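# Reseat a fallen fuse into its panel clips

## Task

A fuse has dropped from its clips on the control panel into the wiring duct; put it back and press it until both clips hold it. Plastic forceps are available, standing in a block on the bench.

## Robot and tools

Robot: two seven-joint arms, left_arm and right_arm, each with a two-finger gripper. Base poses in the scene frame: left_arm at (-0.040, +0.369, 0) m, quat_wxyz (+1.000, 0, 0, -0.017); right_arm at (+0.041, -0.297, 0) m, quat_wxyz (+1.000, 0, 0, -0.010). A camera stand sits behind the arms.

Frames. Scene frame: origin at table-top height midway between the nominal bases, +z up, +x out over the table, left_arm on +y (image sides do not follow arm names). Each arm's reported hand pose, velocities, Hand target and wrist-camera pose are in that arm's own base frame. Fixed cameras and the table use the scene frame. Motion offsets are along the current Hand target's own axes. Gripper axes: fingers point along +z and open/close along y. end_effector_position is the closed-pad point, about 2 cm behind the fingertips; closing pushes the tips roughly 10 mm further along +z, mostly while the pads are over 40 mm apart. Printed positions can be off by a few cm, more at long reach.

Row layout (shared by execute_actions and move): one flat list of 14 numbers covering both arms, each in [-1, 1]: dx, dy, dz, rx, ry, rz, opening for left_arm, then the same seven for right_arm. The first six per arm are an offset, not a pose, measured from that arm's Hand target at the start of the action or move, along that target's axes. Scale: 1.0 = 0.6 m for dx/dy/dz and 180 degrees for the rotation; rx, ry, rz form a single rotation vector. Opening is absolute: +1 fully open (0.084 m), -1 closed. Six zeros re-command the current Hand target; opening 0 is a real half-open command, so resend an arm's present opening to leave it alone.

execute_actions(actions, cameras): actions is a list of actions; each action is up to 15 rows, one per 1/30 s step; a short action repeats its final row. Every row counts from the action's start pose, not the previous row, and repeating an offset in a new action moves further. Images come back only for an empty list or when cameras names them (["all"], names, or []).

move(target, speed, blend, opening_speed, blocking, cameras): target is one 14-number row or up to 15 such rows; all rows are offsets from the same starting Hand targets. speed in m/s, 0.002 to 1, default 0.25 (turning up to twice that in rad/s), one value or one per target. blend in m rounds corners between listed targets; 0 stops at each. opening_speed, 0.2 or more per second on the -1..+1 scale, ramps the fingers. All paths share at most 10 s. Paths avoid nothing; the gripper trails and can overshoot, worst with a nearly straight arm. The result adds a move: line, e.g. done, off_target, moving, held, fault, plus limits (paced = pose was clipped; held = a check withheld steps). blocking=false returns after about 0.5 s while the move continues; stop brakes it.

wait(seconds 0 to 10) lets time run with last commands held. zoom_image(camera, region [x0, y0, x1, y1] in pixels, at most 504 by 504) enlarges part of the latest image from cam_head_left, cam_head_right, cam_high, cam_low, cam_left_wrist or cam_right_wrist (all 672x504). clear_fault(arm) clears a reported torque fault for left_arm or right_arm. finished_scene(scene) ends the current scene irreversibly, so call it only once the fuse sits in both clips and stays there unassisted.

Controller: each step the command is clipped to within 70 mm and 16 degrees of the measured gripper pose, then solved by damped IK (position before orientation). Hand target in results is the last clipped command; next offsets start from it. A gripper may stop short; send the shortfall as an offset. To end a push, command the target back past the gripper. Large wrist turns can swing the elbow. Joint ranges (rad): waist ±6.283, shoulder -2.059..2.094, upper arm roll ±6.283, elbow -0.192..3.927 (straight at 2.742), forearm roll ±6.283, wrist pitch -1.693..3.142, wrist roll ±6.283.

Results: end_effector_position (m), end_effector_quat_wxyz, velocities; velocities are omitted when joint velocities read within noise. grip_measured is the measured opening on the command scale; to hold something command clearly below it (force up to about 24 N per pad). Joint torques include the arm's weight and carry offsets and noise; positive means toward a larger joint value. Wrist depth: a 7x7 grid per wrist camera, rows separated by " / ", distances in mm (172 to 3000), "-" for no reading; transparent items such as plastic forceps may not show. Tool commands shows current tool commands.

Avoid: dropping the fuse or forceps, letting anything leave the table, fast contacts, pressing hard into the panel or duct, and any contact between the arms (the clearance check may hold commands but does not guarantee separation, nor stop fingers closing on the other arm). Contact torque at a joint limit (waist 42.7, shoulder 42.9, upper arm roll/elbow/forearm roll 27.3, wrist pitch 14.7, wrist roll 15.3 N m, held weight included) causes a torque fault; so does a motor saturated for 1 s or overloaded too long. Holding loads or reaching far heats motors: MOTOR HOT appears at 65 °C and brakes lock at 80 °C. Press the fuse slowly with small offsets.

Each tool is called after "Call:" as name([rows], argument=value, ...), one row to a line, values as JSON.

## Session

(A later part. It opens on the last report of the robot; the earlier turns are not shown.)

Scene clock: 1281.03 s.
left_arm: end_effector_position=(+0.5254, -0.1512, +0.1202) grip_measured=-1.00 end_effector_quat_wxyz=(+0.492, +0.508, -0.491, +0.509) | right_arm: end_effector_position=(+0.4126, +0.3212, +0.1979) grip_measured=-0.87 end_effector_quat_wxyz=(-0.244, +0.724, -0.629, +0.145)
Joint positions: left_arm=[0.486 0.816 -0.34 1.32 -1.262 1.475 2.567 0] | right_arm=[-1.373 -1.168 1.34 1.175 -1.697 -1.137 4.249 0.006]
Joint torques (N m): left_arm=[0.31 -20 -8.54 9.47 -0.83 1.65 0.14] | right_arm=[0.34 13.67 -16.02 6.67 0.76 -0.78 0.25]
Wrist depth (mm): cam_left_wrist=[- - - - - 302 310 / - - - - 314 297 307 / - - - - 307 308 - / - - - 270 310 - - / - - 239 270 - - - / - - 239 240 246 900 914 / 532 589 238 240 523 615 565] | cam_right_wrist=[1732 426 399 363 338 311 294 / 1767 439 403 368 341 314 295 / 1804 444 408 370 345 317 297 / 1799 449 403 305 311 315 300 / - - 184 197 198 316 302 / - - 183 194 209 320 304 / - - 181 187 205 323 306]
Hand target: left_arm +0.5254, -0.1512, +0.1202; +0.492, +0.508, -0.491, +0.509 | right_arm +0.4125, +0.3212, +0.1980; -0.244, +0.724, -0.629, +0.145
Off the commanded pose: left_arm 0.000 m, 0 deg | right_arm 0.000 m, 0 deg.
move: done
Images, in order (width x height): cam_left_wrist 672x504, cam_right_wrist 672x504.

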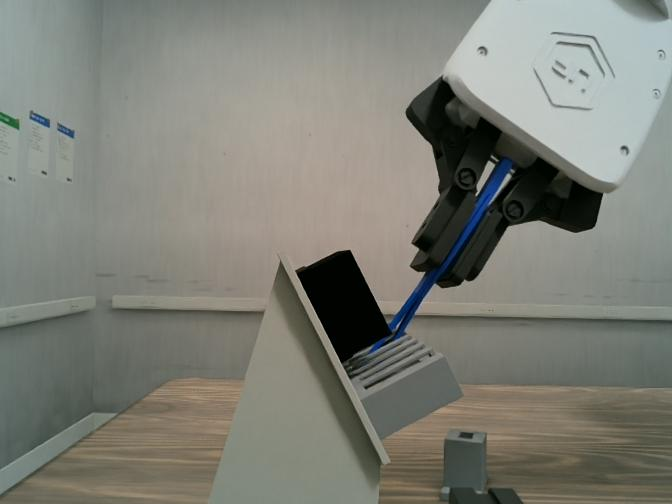

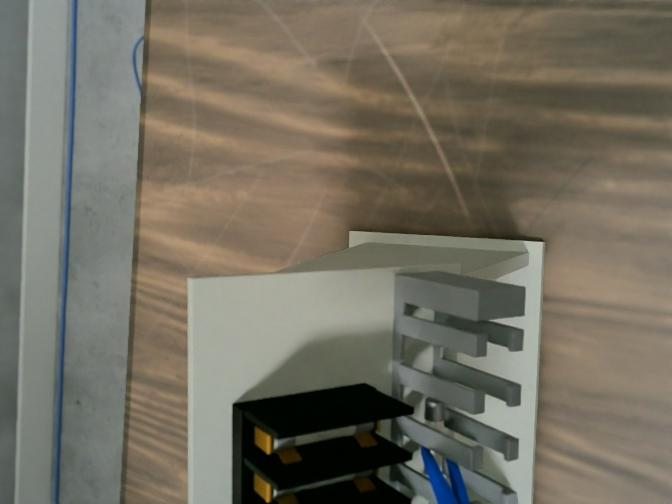

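Call:
move(target=[0, 0, 0, 0, 0, 0, -1, -0.0023, 0.0123, -0.0216, 0, 0, 0, -1], speed=0.04, cameras=["cam_left_wrist", "cam_right_wrist"])

Call:
zoom_image(camera="cam_right_wrist", region=[364, 384, 484, 504])

Call:
zoom_image(camera="cam_left_wrist", region=[330, 260, 480, 410])

Scene clock: 1301.53 s.
left_arm: end_effector_position=(+0.5254, -0.1512, +0.1202) grip_measured=-1.00 end_effector_quat_wxyz=(+0.492, +0.508, -0.491, +0.509) | right_arm: end_effector_position=(+0.3994, +0.3197, +0.2050) grip_measured=-0.87 end_effector_quat_wxyz=(-0.244, +0.724, -0.629, +0.145)
Joint positions: left_arm=[0.486 0.816 -0.34 1.32 -1.262 1.475 2.567 0] | right_arm=[-1.329 -1.167 1.306 1.142 -1.716 -1.148 4.255 0.006]
Joint torques (N m): left_arm=[0.21 -19.95 -8.62 9.33 -0.79 1.6 0.15] | right_arm=[0.43 12.96 -15.79 7.21 0.61 -0.86 0.29]
Wrist depth (mm): cam_left_wrist=[- - - - - 301 307 / - - - - 315 300 304 / - - - - 322 309 322 / - - - - 324 - - / - - 239 270 - - - / - - 239 240 245 909 920 / 533 589 238 241 522 617 567] | cam_right_wrist=[1745 444 410 372 346 319 300 / 1767 448 412 376 349 322 302 / 1809 455 418 379 353 324 305 / 1838 448 411 304 313 325 307 / - 189 200 215 211 329 309 / - 191 195 203 214 332 311 / - 193 194 201 331 335 314]
Hand target: left_arm +0.5254, -0.1512, +0.1202; +0.492, +0.508, -0.491, +0.509 | right_arm +0.3994, +0.3197, +0.2050; -0.244, +0.724, -0.629, +0.145
Off the commanded pose: left_arm 0.000 m, 0 deg | right_arm 0.000 m, 0 deg.
move: done
Images, in order (width x height): cam_left_wrist 672x504, cam_right_wrist 672x504.

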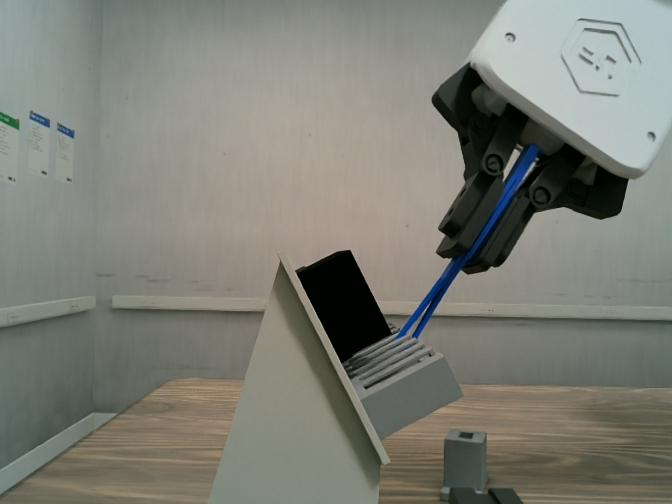

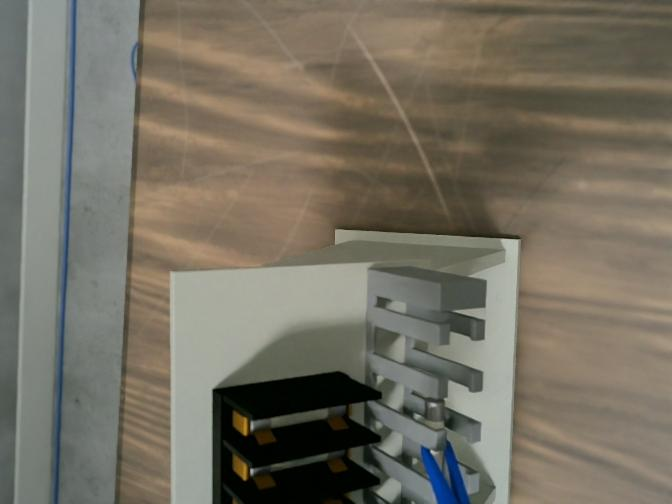

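Scaled by 4.200 from the camera's 672x504 image, which has a finer 960x720 frame.

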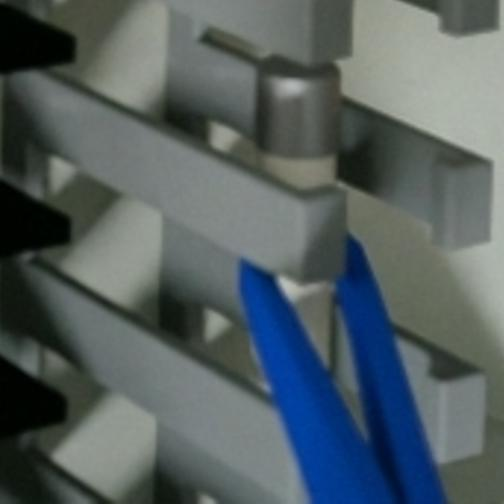

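Scaled by 3.360 from the camera's 672x504 image, which has a finer 960x720 frame.

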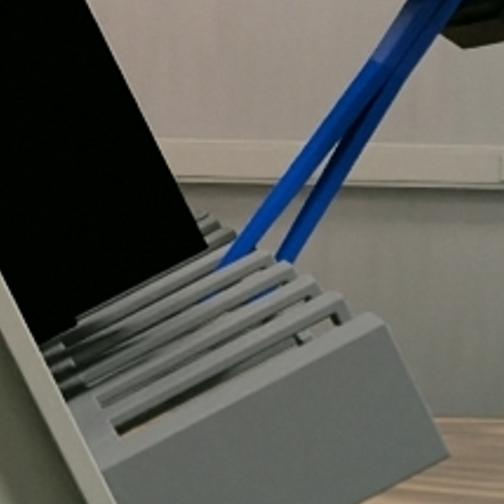

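Call:
move([
  [0, 0, 0, 0, 0, 0, -1, 0, -0.0008, -0.0005, 0, 0, 0, -1],
  [0, 0, 0, 0, 0, 0, -1, -0.0044, 0.0222, -0.0408, 0, 0, 0, -1],
], speed=0.04, blend=[0.0005, 0], cameras=["cam_left_wrist", "cam_right_wrist"])

Call:
zoom_image(camera="cam_right_wrist", region=[334, 334, 504, 504])

Call:
zoom_image(camera="cam_left_wrist", region=[330, 230, 500, 400])

Scene clock: 1327.80 s.
left_arm: end_effector_position=(+0.5254, -0.1512, +0.1202) grip_measured=-1.00 end_effector_quat_wxyz=(+0.492, +0.508, -0.491, +0.509) | right_arm: end_effector_position=(+0.3752, +0.3169, +0.2186) grip_measured=-0.87 end_effector_quat_wxyz=(-0.244, +0.724, -0.629, +0.145)
Joint positions: left_arm=[0.486 0.816 -0.34 1.32 -1.262 1.475 2.567 0] | right_arm=[-1.249 -1.17 1.241 1.09 -1.754 -1.173 4.271 0.006]
Joint torques (N m): left_arm=[0.41 -20 -8.39 9.26 -0.94 1.61 0.06] | right_arm=[0.75 11.71 -15.41 7.25 0.63 -0.78 0.15]
Wrist depth (mm): cam_left_wrist=[- - - - - 301 305 / - - - - - 317 303 / - - - - - 310 331 / - - - - - - - / - - 239 270 - - - / - - 239 240 246 902 919 / 531 591 238 240 522 616 564] | cam_right_wrist=[1763 464 428 389 361 333 313 / 1813 467 431 392 364 336 316 / 1852 475 437 395 368 339 318 / 1877 468 418 302 352 341 320 / - 217 230 245 362 343 322 / - 220 222 246 364 347 324 / - 221 217 228 365 349 328]
Hand target: left_arm +0.5254, -0.1512, +0.1202; +0.492, +0.508, -0.491, +0.509 | right_arm +0.3751, +0.3169, +0.2186; -0.244, +0.724, -0.629, +0.145
Off the commanded pose: left_arm 0.000 m, 0 deg | right_arm 0.000 m, 0 deg.
move: done; blend cut to 0.0003 m at target 1
Images, in order (width x height): cam_left_wrist 672x504, cam_right_wrist 672x504.

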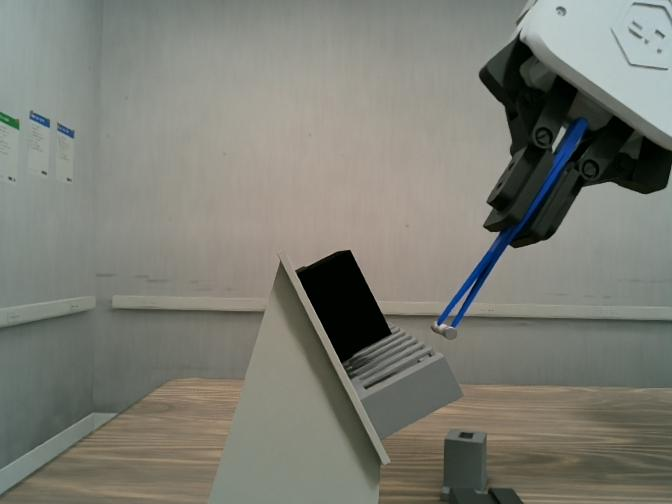

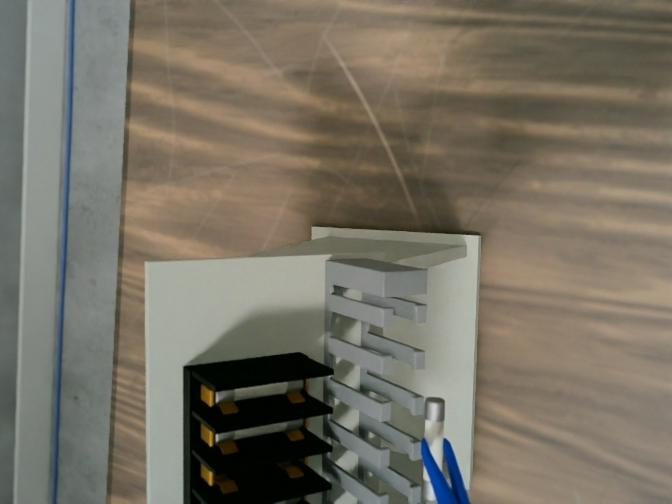

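Scaled by 2.965 from the camera's 672x504 image, which has a finer 960x720 frame.

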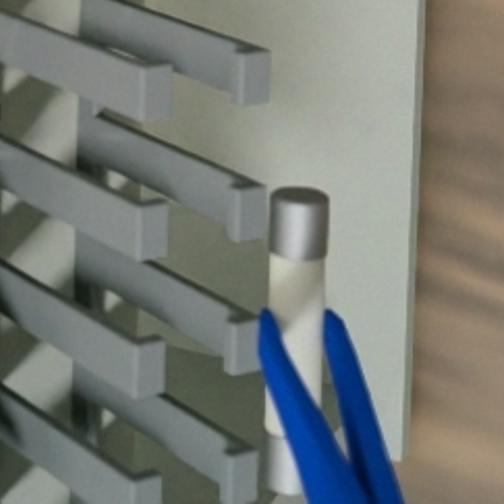

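Scaled by 2.965 from the camera's 672x504 image, which has a finer 960x720 frame.

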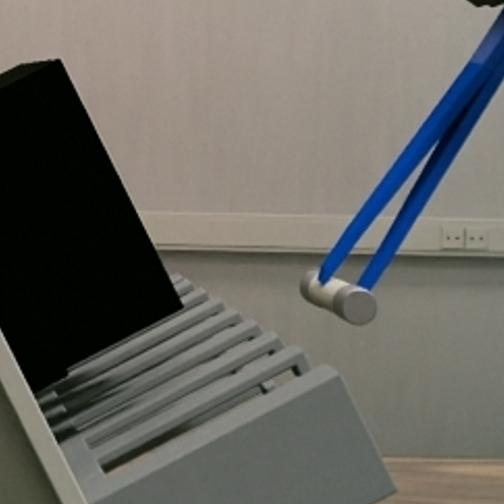

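Call:
move([
  [0, 0, 0, 0, 0, 0, -1, -0.0031, 0.0165, -0.0288, 0, 0, 0, -1],
  [0, 0, 0, 0, 0, 0, -1, -0.0261, 0.0233, -0.0438, 0.0769, 0.1276, -0.5018, -1],
], speed=0.18, blend=[0.005, 0], cameras=["cam_left_wrist", "cam_right_wrist"])

Call:
zoom_image(camera="cam_right_wrist", region=[284, 234, 554, 504])

Call:
zoom_image(camera="cam_left_wrist", region=[280, 200, 530, 400])

Scene clock: 1398.00 s.
left_arm: end_effector_position=(+0.5254, -0.1512, +0.1202) grip_measured=-1.00 end_effector_quat_wxyz=(+0.492, +0.508, -0.491, +0.509) | right_arm: end_effector_position=(+0.3472, +0.3265, +0.2347) grip_measured=-0.87 end_effector_quat_wxyz=(-0.030, +0.882, +0.053, +0.467)
Joint positions: left_arm=[0.486 0.816 -0.34 1.32 -1.262 1.475 2.567 0] | right_arm=[-0.78 -1.221 1.188 0.856 -1.907 -0.648 2.936 0.006]
Joint torques (N m): left_arm=[0.08 -19.81 -8.32 9.27 -0.98 1.59 0.04] | right_arm=[0.1 9.79 -15.25 8.27 0.84 0.94 0.04]
Wrist depth (mm): cam_left_wrist=[- - - - - - - / - - - - - - 293 / - - - - - 304 300 / - - - - - - - / - - 239 270 - - - / - - 239 240 246 907 919 / 531 590 238 240 524 616 565] | cam_right_wrist=[1763 1694 1669 1649 1661 1619 1615 / 1919 1872 1847 1795 1795 1776 1745 / 2032 1996 1968 1951 1914 1882 1867 / 2151 2112 2087 2050 2026 2032 1991 / 569 573 2074 280 280 559 2038 / 506 508 282 280 268 281 520 / 443 444 277 281 281 284 451]
Hand target: left_arm +0.5254, -0.1512, +0.1202; +0.492, +0.508, -0.491, +0.509 | right_arm +0.3472, +0.3265, +0.2347; -0.030, +0.882, +0.053, +0.467
Off the commanded pose: left_arm 0.000 m, 0 deg | right_arm 0.000 m, 0 deg.
move: done
Images, in order (width x height): cam_left_wrist 672x504, cam_right_wrist 672x504.

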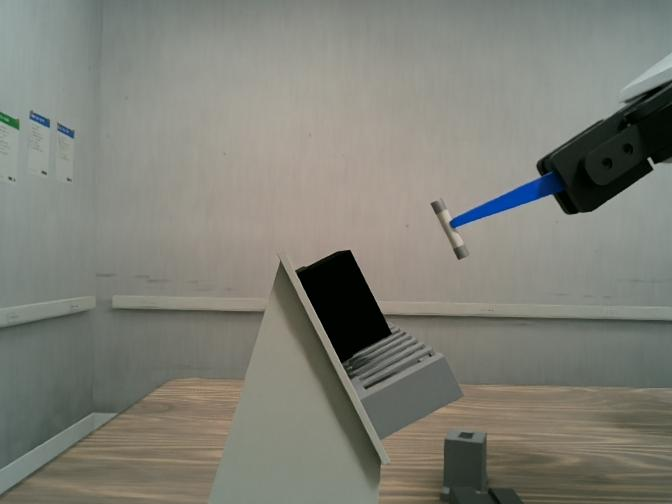

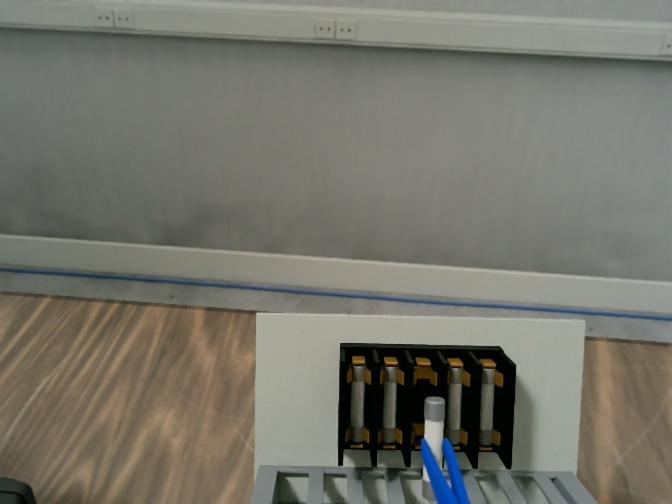

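Scaled by 1.867 from the camera's 672x504 image, which has a finer 960x720 frame.

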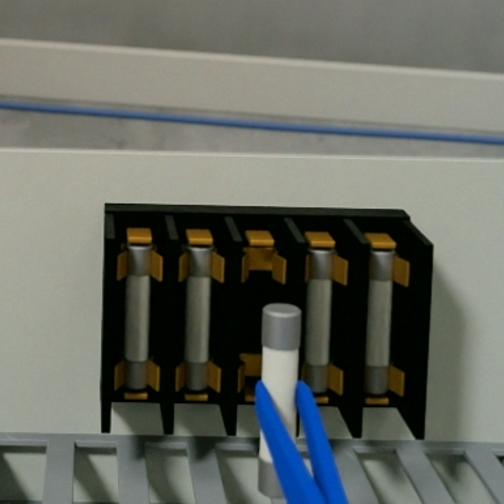

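Scaled by 2.016 from the camera's 672x504 image, which has a finer 960x720 frame.

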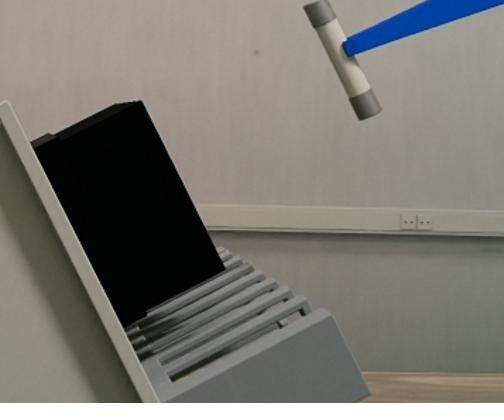

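Call:
move(target=[0, 0, 0, 0, 0, 0, -1, -0.0037, 0.0090, 0.0675, 0, 0, 0, -1], speed=0.12, cameras=["cam_left_wrist", "cam_right_wrist"])

Call:
zoom_image(camera="cam_right_wrist", region=[334, 334, 504, 504])

Call:
zoom_image(camera="cam_left_wrist", region=[280, 200, 480, 400])

Scene clock: 1424.33 s.
left_arm: end_effector_position=(+0.5254, -0.1512, +0.1202) grip_measured=-1.00 end_effector_quat_wxyz=(+0.492, +0.508, -0.491, +0.509) | right_arm: end_effector_position=(+0.3799, +0.3251, +0.2101) grip_measured=-0.87 end_effector_quat_wxyz=(-0.030, +0.882, +0.053, +0.467)
Joint positions: left_arm=[0.486 0.816 -0.34 1.32 -1.262 1.475 2.567 0] | right_arm=[-0.854 -1.12 1.291 0.845 -1.8 -0.518 2.799 0.006]
Joint torques (N m): left_arm=[0.43 -19.9 -8.5 9.31 -1.06 1.67 0.12] | right_arm=[-0.21 9.76 -14.78 9.08 0.98 0.75 0.23]
Wrist depth (mm): cam_left_wrist=[- - - - - - - / - - - - - - 289 / - - - - - 295 292 / - - - 301 - - - / - - 239 270 - - - / - - 239 239 246 903 921 / 530 590 238 241 522 616 565] | cam_right_wrist=[1736 1719 1626 1619 1600 1582 1578 / 1857 1838 1823 1772 1763 1745 1719 / 1985 1962 1946 1903 1877 1833 1818 / 2099 2093 2050 2014 1996 1940 1930 / 530 2026 2038 239 1962 1979 1985 / 471 457 241 228 226 240 468 / 412 413 242 229 229 244 420]
Hand target: left_arm +0.5254, -0.1512, +0.1202; +0.492, +0.508, -0.491, +0.509 | right_arm +0.3799, +0.3251, +0.2101; -0.030, +0.882, +0.053, +0.467
Off the commanded pose: left_arm 0.000 m, 0 deg | right_arm 0.000 m, 0 deg.
move: done
Images, in order (width x height): cam_left_wrist 672x504, cam_right_wrist 672x504.

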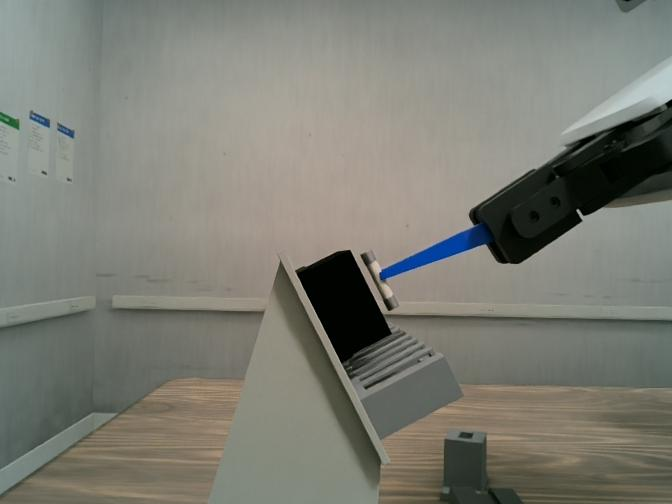

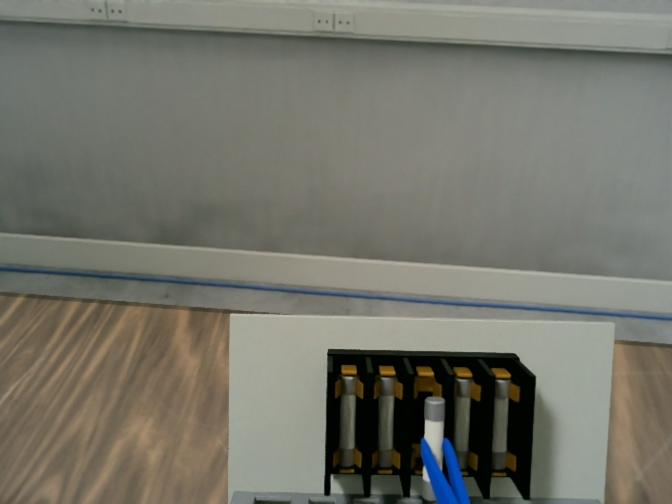

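Scaled by 2.965 from the camera's 672x504 image, which has a finer 960x720 frame.

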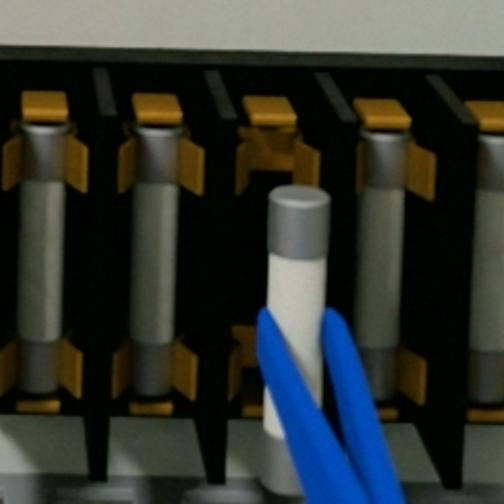

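Scaled by 2.520 from the camera's 672x504 image, which has a finer 960x720 frame.

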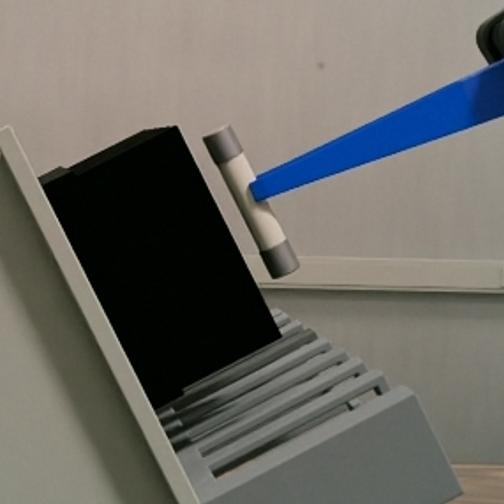

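Call:
move(target=[0, 0, 0, 0, 0, 0, -1, -0.0070, 0.0037, 0.0258, 0, 0.0111, -0.009, -1], speed=0.08, cameras=["cam_left_wrist", "cam_right_wrist"])

Call:
zoom_image(camera="cam_right_wrist", region=[354, 354, 504, 504])

Call:
zoom_image(camera="cam_left_wrist", region=[280, 220, 430, 370])

Scene clock: 1449.10 s.
left_arm: end_effector_position=(+0.5254, -0.1512, +0.1202) grip_measured=-1.00 end_effector_quat_wxyz=(+0.492, +0.508, -0.491, +0.509) | right_arm: end_effector_position=(+0.3905, +0.3242, +0.1979) grip_measured=-0.87 end_effector_quat_wxyz=(-0.024, +0.873, +0.065, +0.483)
Joint positions: left_arm=[0.486 0.816 -0.34 1.32 -1.262 1.475 2.567 0] | right_arm=[-0.84 -1.039 1.346 0.793 -1.697 -0.375 2.644 0.006]
Joint torques (N m): left_arm=[0.31 -19.98 -8.53 9.3 -1.2 1.58 0.19] | right_arm=[0.32 8.32 -14.49 9.91 1.36 1.07 -0.04]
Wrist depth (mm): cam_left_wrist=[- - - - - - - / - - - - - - 284 / - - - - - 296 284 / - - - 270 304 303 - / - - 239 269 - - - / - - 239 240 246 902 926 / 532 591 238 241 523 615 564] | cam_right_wrist=[1677 1653 1649 1604 1589 1571 1550 / 1857 1833 1804 1745 1715 1702 1677 / 1979 1935 1898 1872 1838 1799 1767 / 2087 2050 2008 1951 1908 1888 1862 / 521 2080 225 225 1996 1968 1968 / 458 446 226 219 213 225 451 / 399 402 228 - 214 227 419]
Hand target: left_arm +0.5254, -0.1512, +0.1202; +0.492, +0.508, -0.491, +0.509 | right_arm +0.3905, +0.3242, +0.1979; -0.024, +0.873, +0.065, +0.483
Off the commanded pose: left_arm 0.000 m, 0 deg | right_arm 0.000 m, 0 deg.
move: done
Images, in order (width x height): cam_left_wrist 672x504, cam_right_wrist 672x504.

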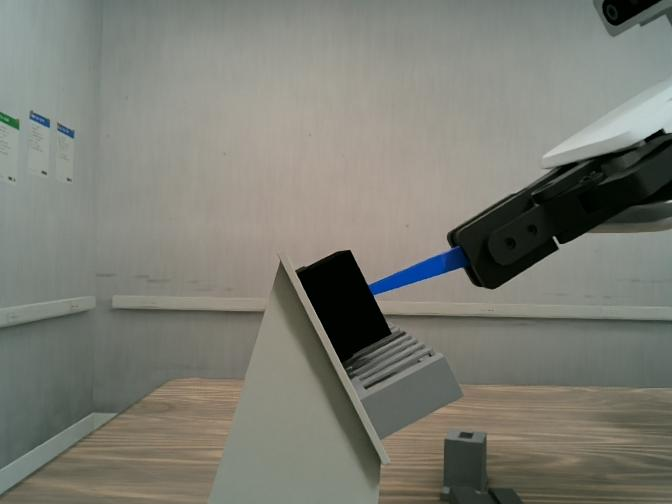

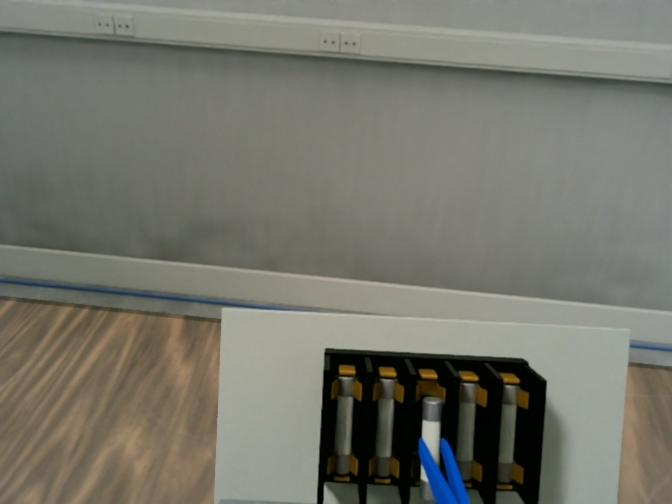

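Scaled by 3.360 from the camera's 672x504 image, which has a finer 960x720 frame.

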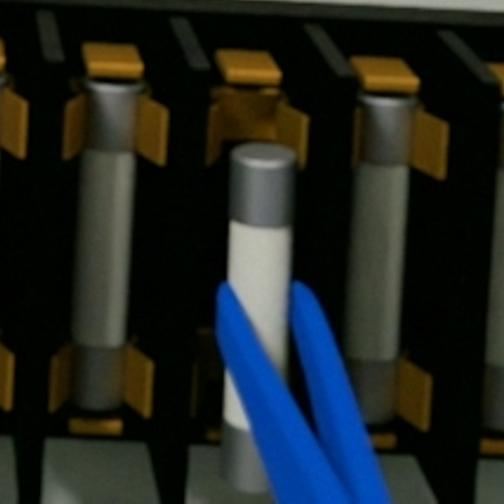

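Scaled by 3.360 from the camera's 672x504 image, which has a finer 960x720 frame.

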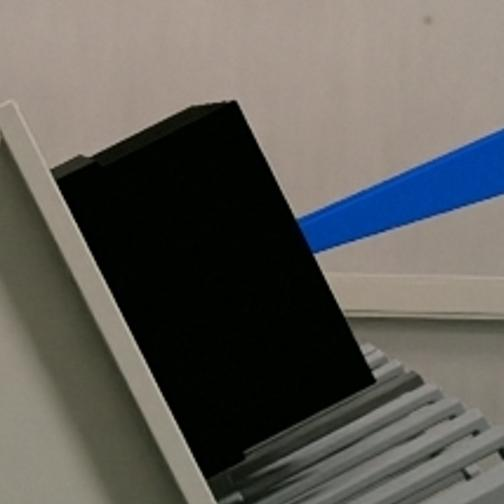

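Call:
move(target=[0, 0, 0, 0, 0, 0, -1, 0.0025, 0.0020, 0.0158, 0, 0, 0, -1], speed=0.06, cameras=["cam_left_wrist", "cam_right_wrist"])

Call:
zoom_image(camera="cam_right_wrist", region=[354, 354, 504, 504])

Scene clock: 1469.53 s.
left_arm: end_effector_position=(+0.5254, -0.1512, +0.1202) grip_measured=-1.00 end_effector_quat_wxyz=(+0.492, +0.508, -0.491, +0.509) | right_arm: end_effector_position=(+0.3994, +0.3242, +0.1942) grip_measured=-0.87 end_effector_quat_wxyz=(-0.024, +0.873, +0.064, +0.483)
Joint positions: left_arm=[0.486 0.816 -0.34 1.32 -1.262 1.475 2.567 0] | right_arm=[-0.86 -0.982 1.375 0.788 -1.644 -0.323 2.562 0.006]
Joint torques (N m): left_arm=[0.36 -19.92 -8.52 9.43 -0.88 1.6 0.14] | right_arm=[-0.14 8.38 -14.04 10.21 1.35 0.85 0.08]
Wrist depth (mm): cam_left_wrist=[- - - - - - - / - - - - - - 280 / - - - - - 301 271 / - - - 271 301 302 - / - - 239 270 - - - / - - 239 239 246 903 921 / 531 587 238 240 523 613 565] | cam_right_wrist=[1669 1630 1638 1593 1593 1564 1543 / 1833 1785 1781 1749 1706 1690 1653 / 1946 1924 1888 1852 1842 1785 1776 / 2068 2044 2014 1962 1924 1898 1867 / 515 2062 2002 2008 1979 1951 1951 / 453 - 217 210 203 216 446 / 394 - 218 204 204 218 401]
Hand target: left_arm +0.5254, -0.1512, +0.1202; +0.492, +0.508, -0.491, +0.509 | right_arm +0.3994, +0.3241, +0.1942; -0.024, +0.873, +0.065, +0.483
Off the commanded pose: left_arm 0.000 m, 0 deg | right_arm 0.000 m, 0 deg.
move: done
Images, in order (width x height): cam_left_wrist 672x504, cam_right_wrist 672x504.

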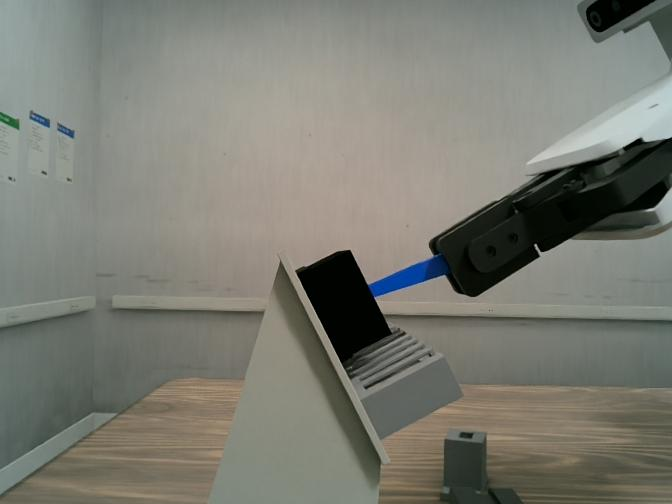

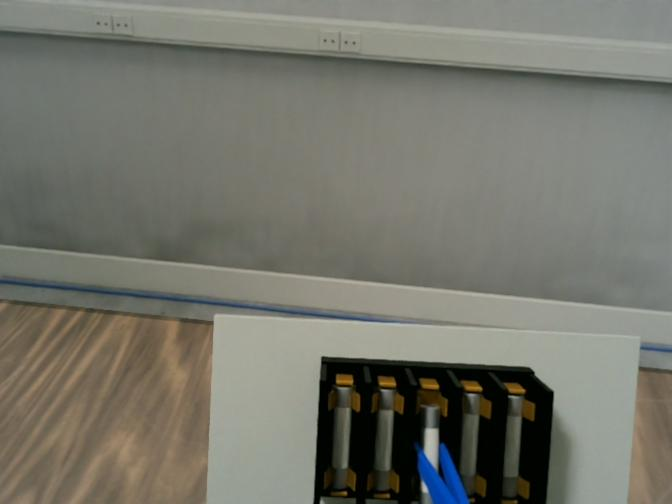

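Scaled by 3.360 from the camera's 672x504 image, which has a finer 960x720 frame.

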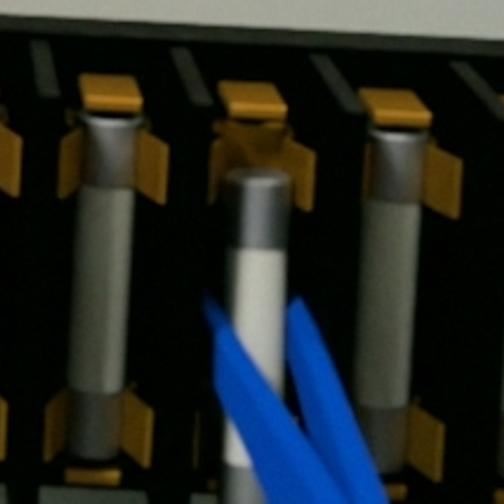

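Call:
execute_actions(actions=[])

Call:
zoom_image(camera="cam_high", region=[240, 200, 340, 300])

Call:
zoom_image(camera="cam_head_left", region=[350, 200, 450, 300])

Call:
zoom_image(camera="cam_head_right", region=[360, 200, 460, 300])

Scene clock: 1501.80 s.
left_arm: end_effector_position=(+0.5254, -0.1512, +0.1202) grip_measured=-1.00 end_effector_quat_wxyz=(+0.492, +0.508, -0.491, +0.509) | right_arm: end_effector_position=(+0.3994, +0.3242, +0.1942) grip_measured=-0.87 end_effector_quat_wxyz=(-0.024, +0.873, +0.064, +0.483)
Joint positions: left_arm=[0.486 0.816 -0.34 1.32 -1.262 1.475 2.567 0] | right_arm=[-0.86 -0.982 1.375 0.788 -1.644 -0.322 2.562 0.006]
Joint velocities: within noise
Joint torques (N m): left_arm=[0.47 -20.05 -8.48 9.24 -1 1.57 0.11] | right_arm=[0.12 8.39 -14.21 10.01 1.27 1.02 -0.03]
Wrist depth (mm): cam_left_wrist=[- - - - - - - / - - - - - - 280 / - - - - - 302 271 / - - - 270 301 303 - / - - 239 270 - - - / - - 239 240 246 903 919 / 530 590 238 240 521 616 565] | cam_right_wrist=[1653 1638 1634 1604 1589 1567 1539 / 1833 1804 1785 1749 1702 1681 1681 / 1957 1919 1888 1842 1833 1790 1758 / 2050 2032 1985 1968 1919 1898 1872 / 514 2068 2014 2026 1996 1979 1935 / 454 - 217 210 203 216 446 / 395 - 218 204 204 218 400]
Hand target: left_arm +0.5254, -0.1512, +0.1202; +0.492, +0.508, -0.491, +0.509 | right_arm +0.3994, +0.3241, +0.1942; -0.024, +0.873, +0.065, +0.483
Tool commands: left_gripper/opening=-1.0 right_gripper/opening=-1.0
Off the commanded pose: left_arm 0.000 m, 0 deg | right_arm 0.000 m, 0 deg.

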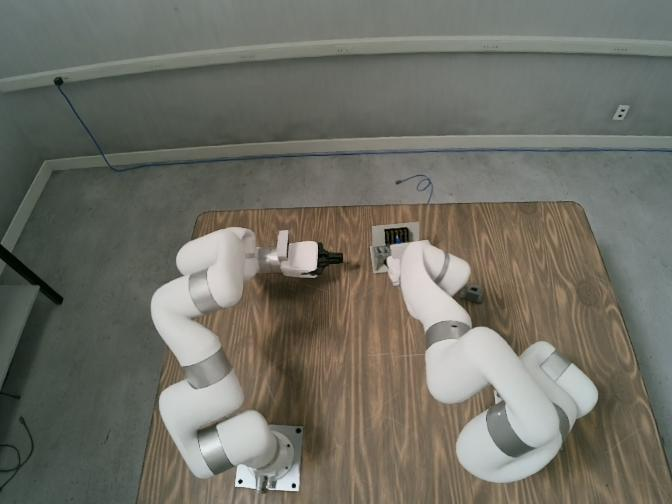

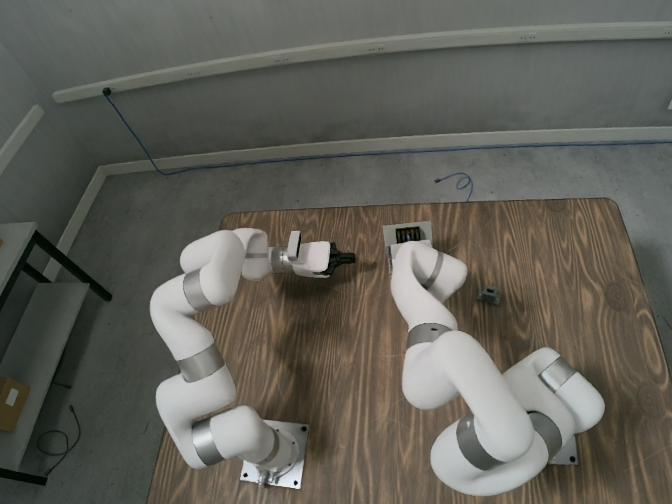

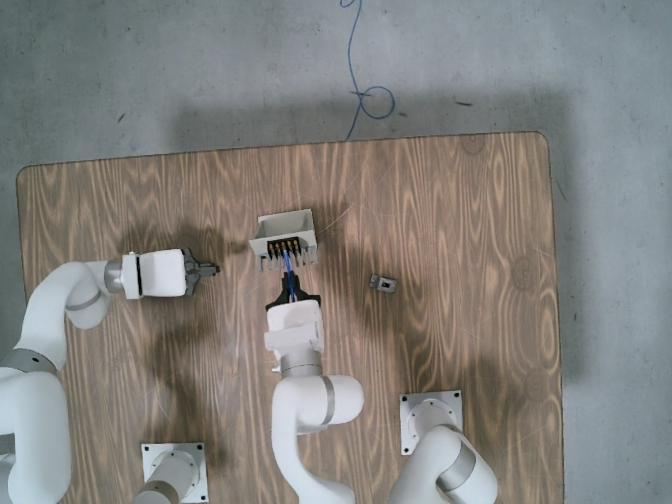

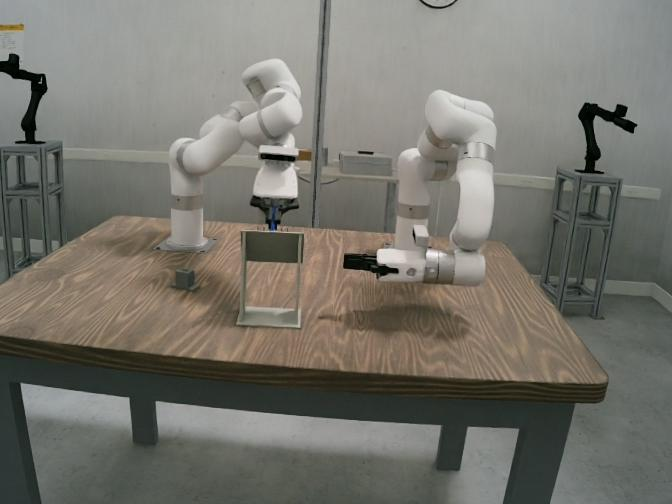

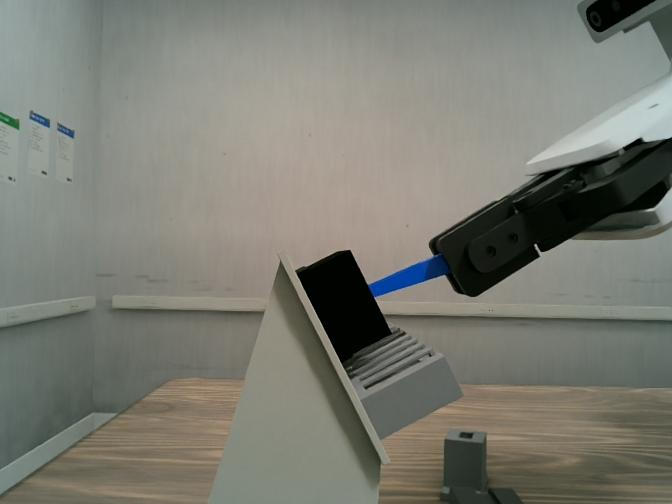

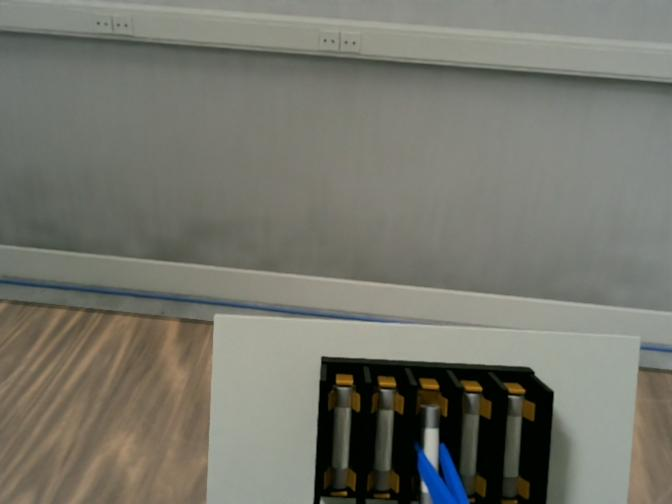

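Scaled by 5.040 from the camera's 672x504 image, which has a finer 960x720 frame.

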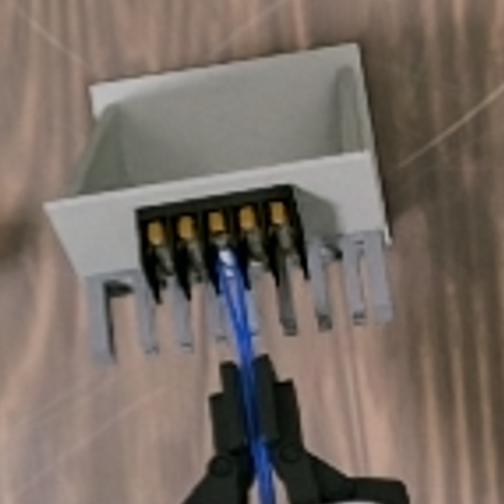

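Scaled by 5.040 from the camera's 672x504 image, which has a finer 960x720 frame.

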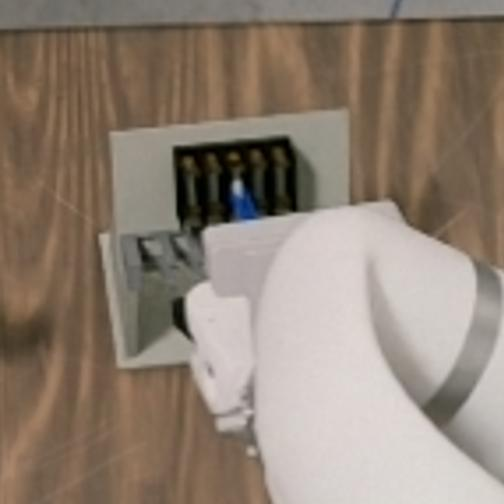

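Scaled by 5.040 from the camera's 672x504 image, which has a finer 960x720 frame.

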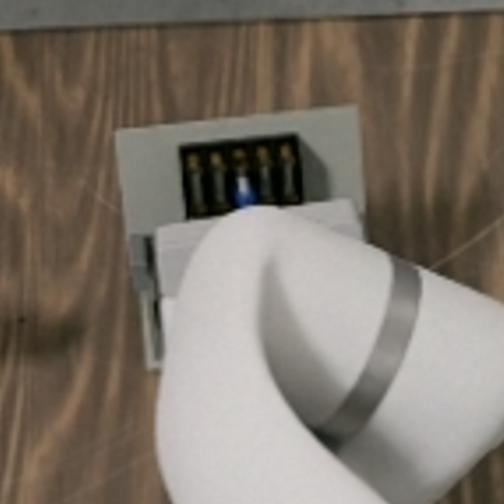

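Call:
move(target=[0, 0, 0, 0, 0, 0, -1, -0.0010, -0.0001, -0.0133, 0, 0, 0, -1], speed=0.06, cameras=["cam_right_wrist"])

Call:
zoom_image(camera="cam_right_wrist", region=[354, 354, 504, 504])

Scene clock: 1507.37 s.
left_arm: end_effector_position=(+0.5254, -0.1512, +0.1202) grip_measured=-1.00 end_effector_quat_wxyz=(+0.492, +0.508, -0.491, +0.509) | right_arm: end_effector_position=(+0.3924, +0.3233, +0.1979) grip_measured=-0.87 end_effector_quat_wxyz=(-0.024, +0.873, +0.065, +0.483)
Joint positions: left_arm=[0.486 0.816 -0.34 1.32 -1.262 1.475 2.567 0] | right_arm=[-0.842 -1.023 1.349 0.789 -1.686 -0.362 2.622 0.006]
Joint torques (N m): left_arm=[0.14 -19.85 -8.53 9.38 -0.74 1.61 0.18] | right_arm=[-0.45 7.92 -14.81 10.21 0.73 0.62 0.34]
Wrist depth (mm): cam_left_wrist=[- - - - - - - / - - - - - - 284 / - - - - - 302 278 / - - - 270 305 304 - / - - 239 270 - - - / - - 239 240 246 906 919 / 532 588 238 240 524 615 563] | cam_right_wrist=[1677 1669 1649 1619 1596 1585 1560 / 1838 1804 1781 1741 1719 1698 1661 / 1968 1935 1903 1852 1833 1804 1767 / 2068 2032 2038 1957 1940 1924 1872 / 520 2074 223 225 1996 1962 1935 / 459 - 225 218 211 224 452 / 399 401 226 213 212 226 418]
Hand target: left_arm +0.5254, -0.1512, +0.1202; +0.492, +0.508, -0.491, +0.509 | right_arm +0.3924, +0.3233, +0.1979; -0.024, +0.873, +0.065, +0.483
Off the commanded pose: left_arm 0.000 m, 0 deg | right_arm 0.000 m, 0 deg.
move: done
Images, in order (width x height): cam_right_wrist 672x504.

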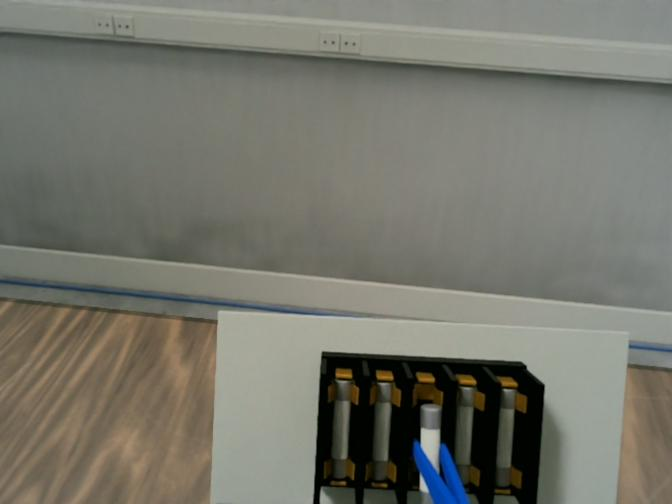

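Scaled by 3.360 from the camera's 672x504 image, which has a finer 960x720 frame.

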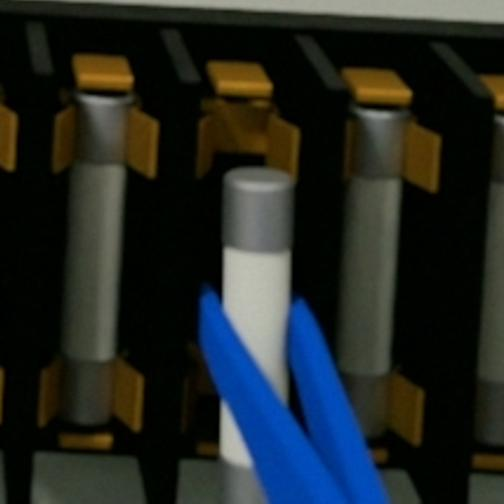

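Call:
wait(seconds=0.1, cameras=["cam_left_wrist", "cam_high"])

Call:
zoom_image(camera="cam_left_wrist", region=[300, 220, 450, 370])

Call:
zoom_image(camera="cam_high", region=[255, 220, 325, 290])

Scene clock: 1579.23 s.
left_arm: end_effector_position=(+0.5254, -0.1512, +0.1202) grip_measured=-1.00 end_effector_quat_wxyz=(+0.492, +0.508, -0.491, +0.509) | right_arm: end_effector_position=(+0.3924, +0.3233, +0.1979) grip_measured=-0.87 end_effector_quat_wxyz=(-0.024, +0.873, +0.065, +0.483)
Joint positions: left_arm=[0.486 0.816 -0.34 1.32 -1.262 1.475 2.567 0] | right_arm=[-0.842 -1.023 1.349 0.789 -1.686 -0.362 2.622 0.006]
Joint torques (N m): left_arm=[0.23 -19.96 -8.36 9.3 -0.87 1.5 0.16] | right_arm=[-0.45 8.47 -14.7 10.12 0.65 0.51 0.38]
Wrist depth (mm): cam_left_wrist=[- - - - - - - / - - - - - - 284 / - - - - - 302 278 / - - - 271 305 304 - / - - 239 270 - - - / - - 239 240 246 904 915 / 532 590 238 240 523 617 564] | cam_right_wrist=[1665 1645 1653 1611 1589 1574 1546 / 1838 1804 1795 1732 1723 1706 1673 / 1968 1930 1898 1877 1828 1818 1776 / 2074 2062 2002 1968 1935 1898 1872 / 520 2074 223 224 2002 1991 1957 / 458 - 225 218 211 224 451 / 399 402 226 213 212 226 417]
Hand target: left_arm +0.5254, -0.1512, +0.1202; +0.492, +0.508, -0.491, +0.509 | right_arm +0.3924, +0.3233, +0.1979; -0.024, +0.873, +0.065, +0.483
Tool commands: left_gripper/opening=-1.0 right_gripper/opening=-1.0
Off the commanded pose: left_arm 0.000 m, 0 deg | right_arm 0.000 m, 0 deg.
wait: 0.10 s; at rest from the start
Images, in order (width x height): cam_high 672x504, cam_left_wrist 672x504.

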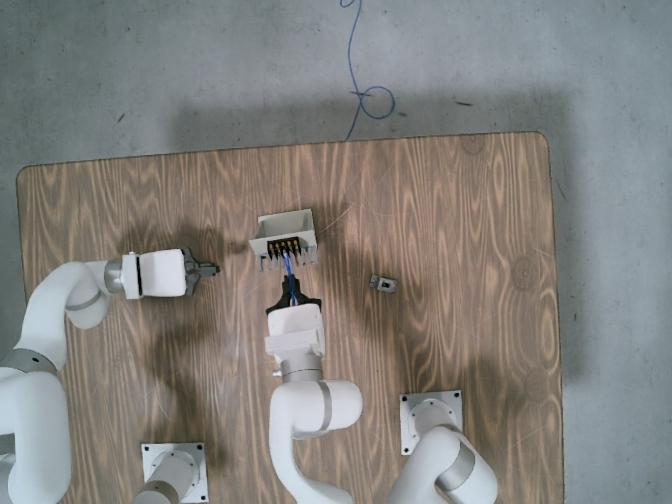

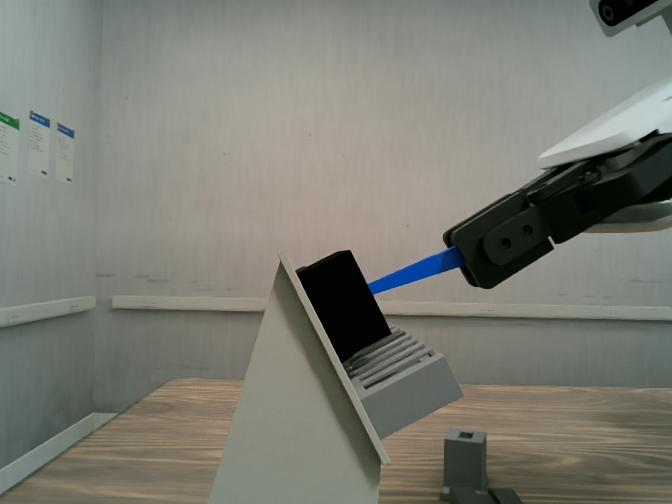

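Scaled by 3.360 from the camera's 672x504 image, which has a finer 960x720 frame.

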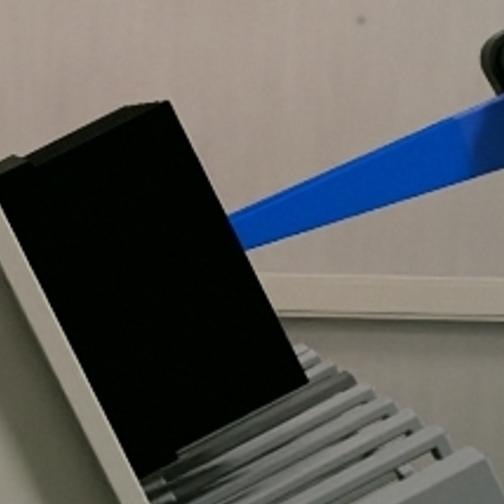

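Scaled by 7.200 from the camera's 672x504 image, which has a finer 960x720 frame.

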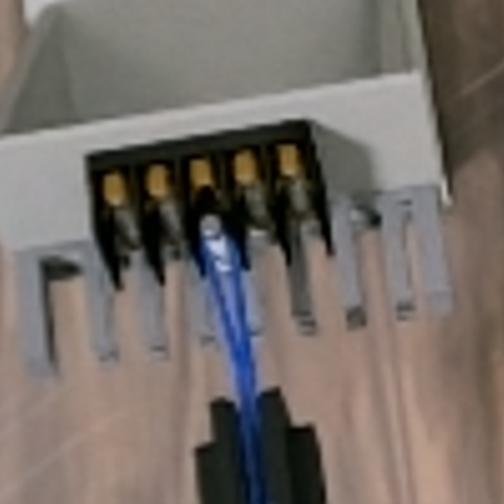

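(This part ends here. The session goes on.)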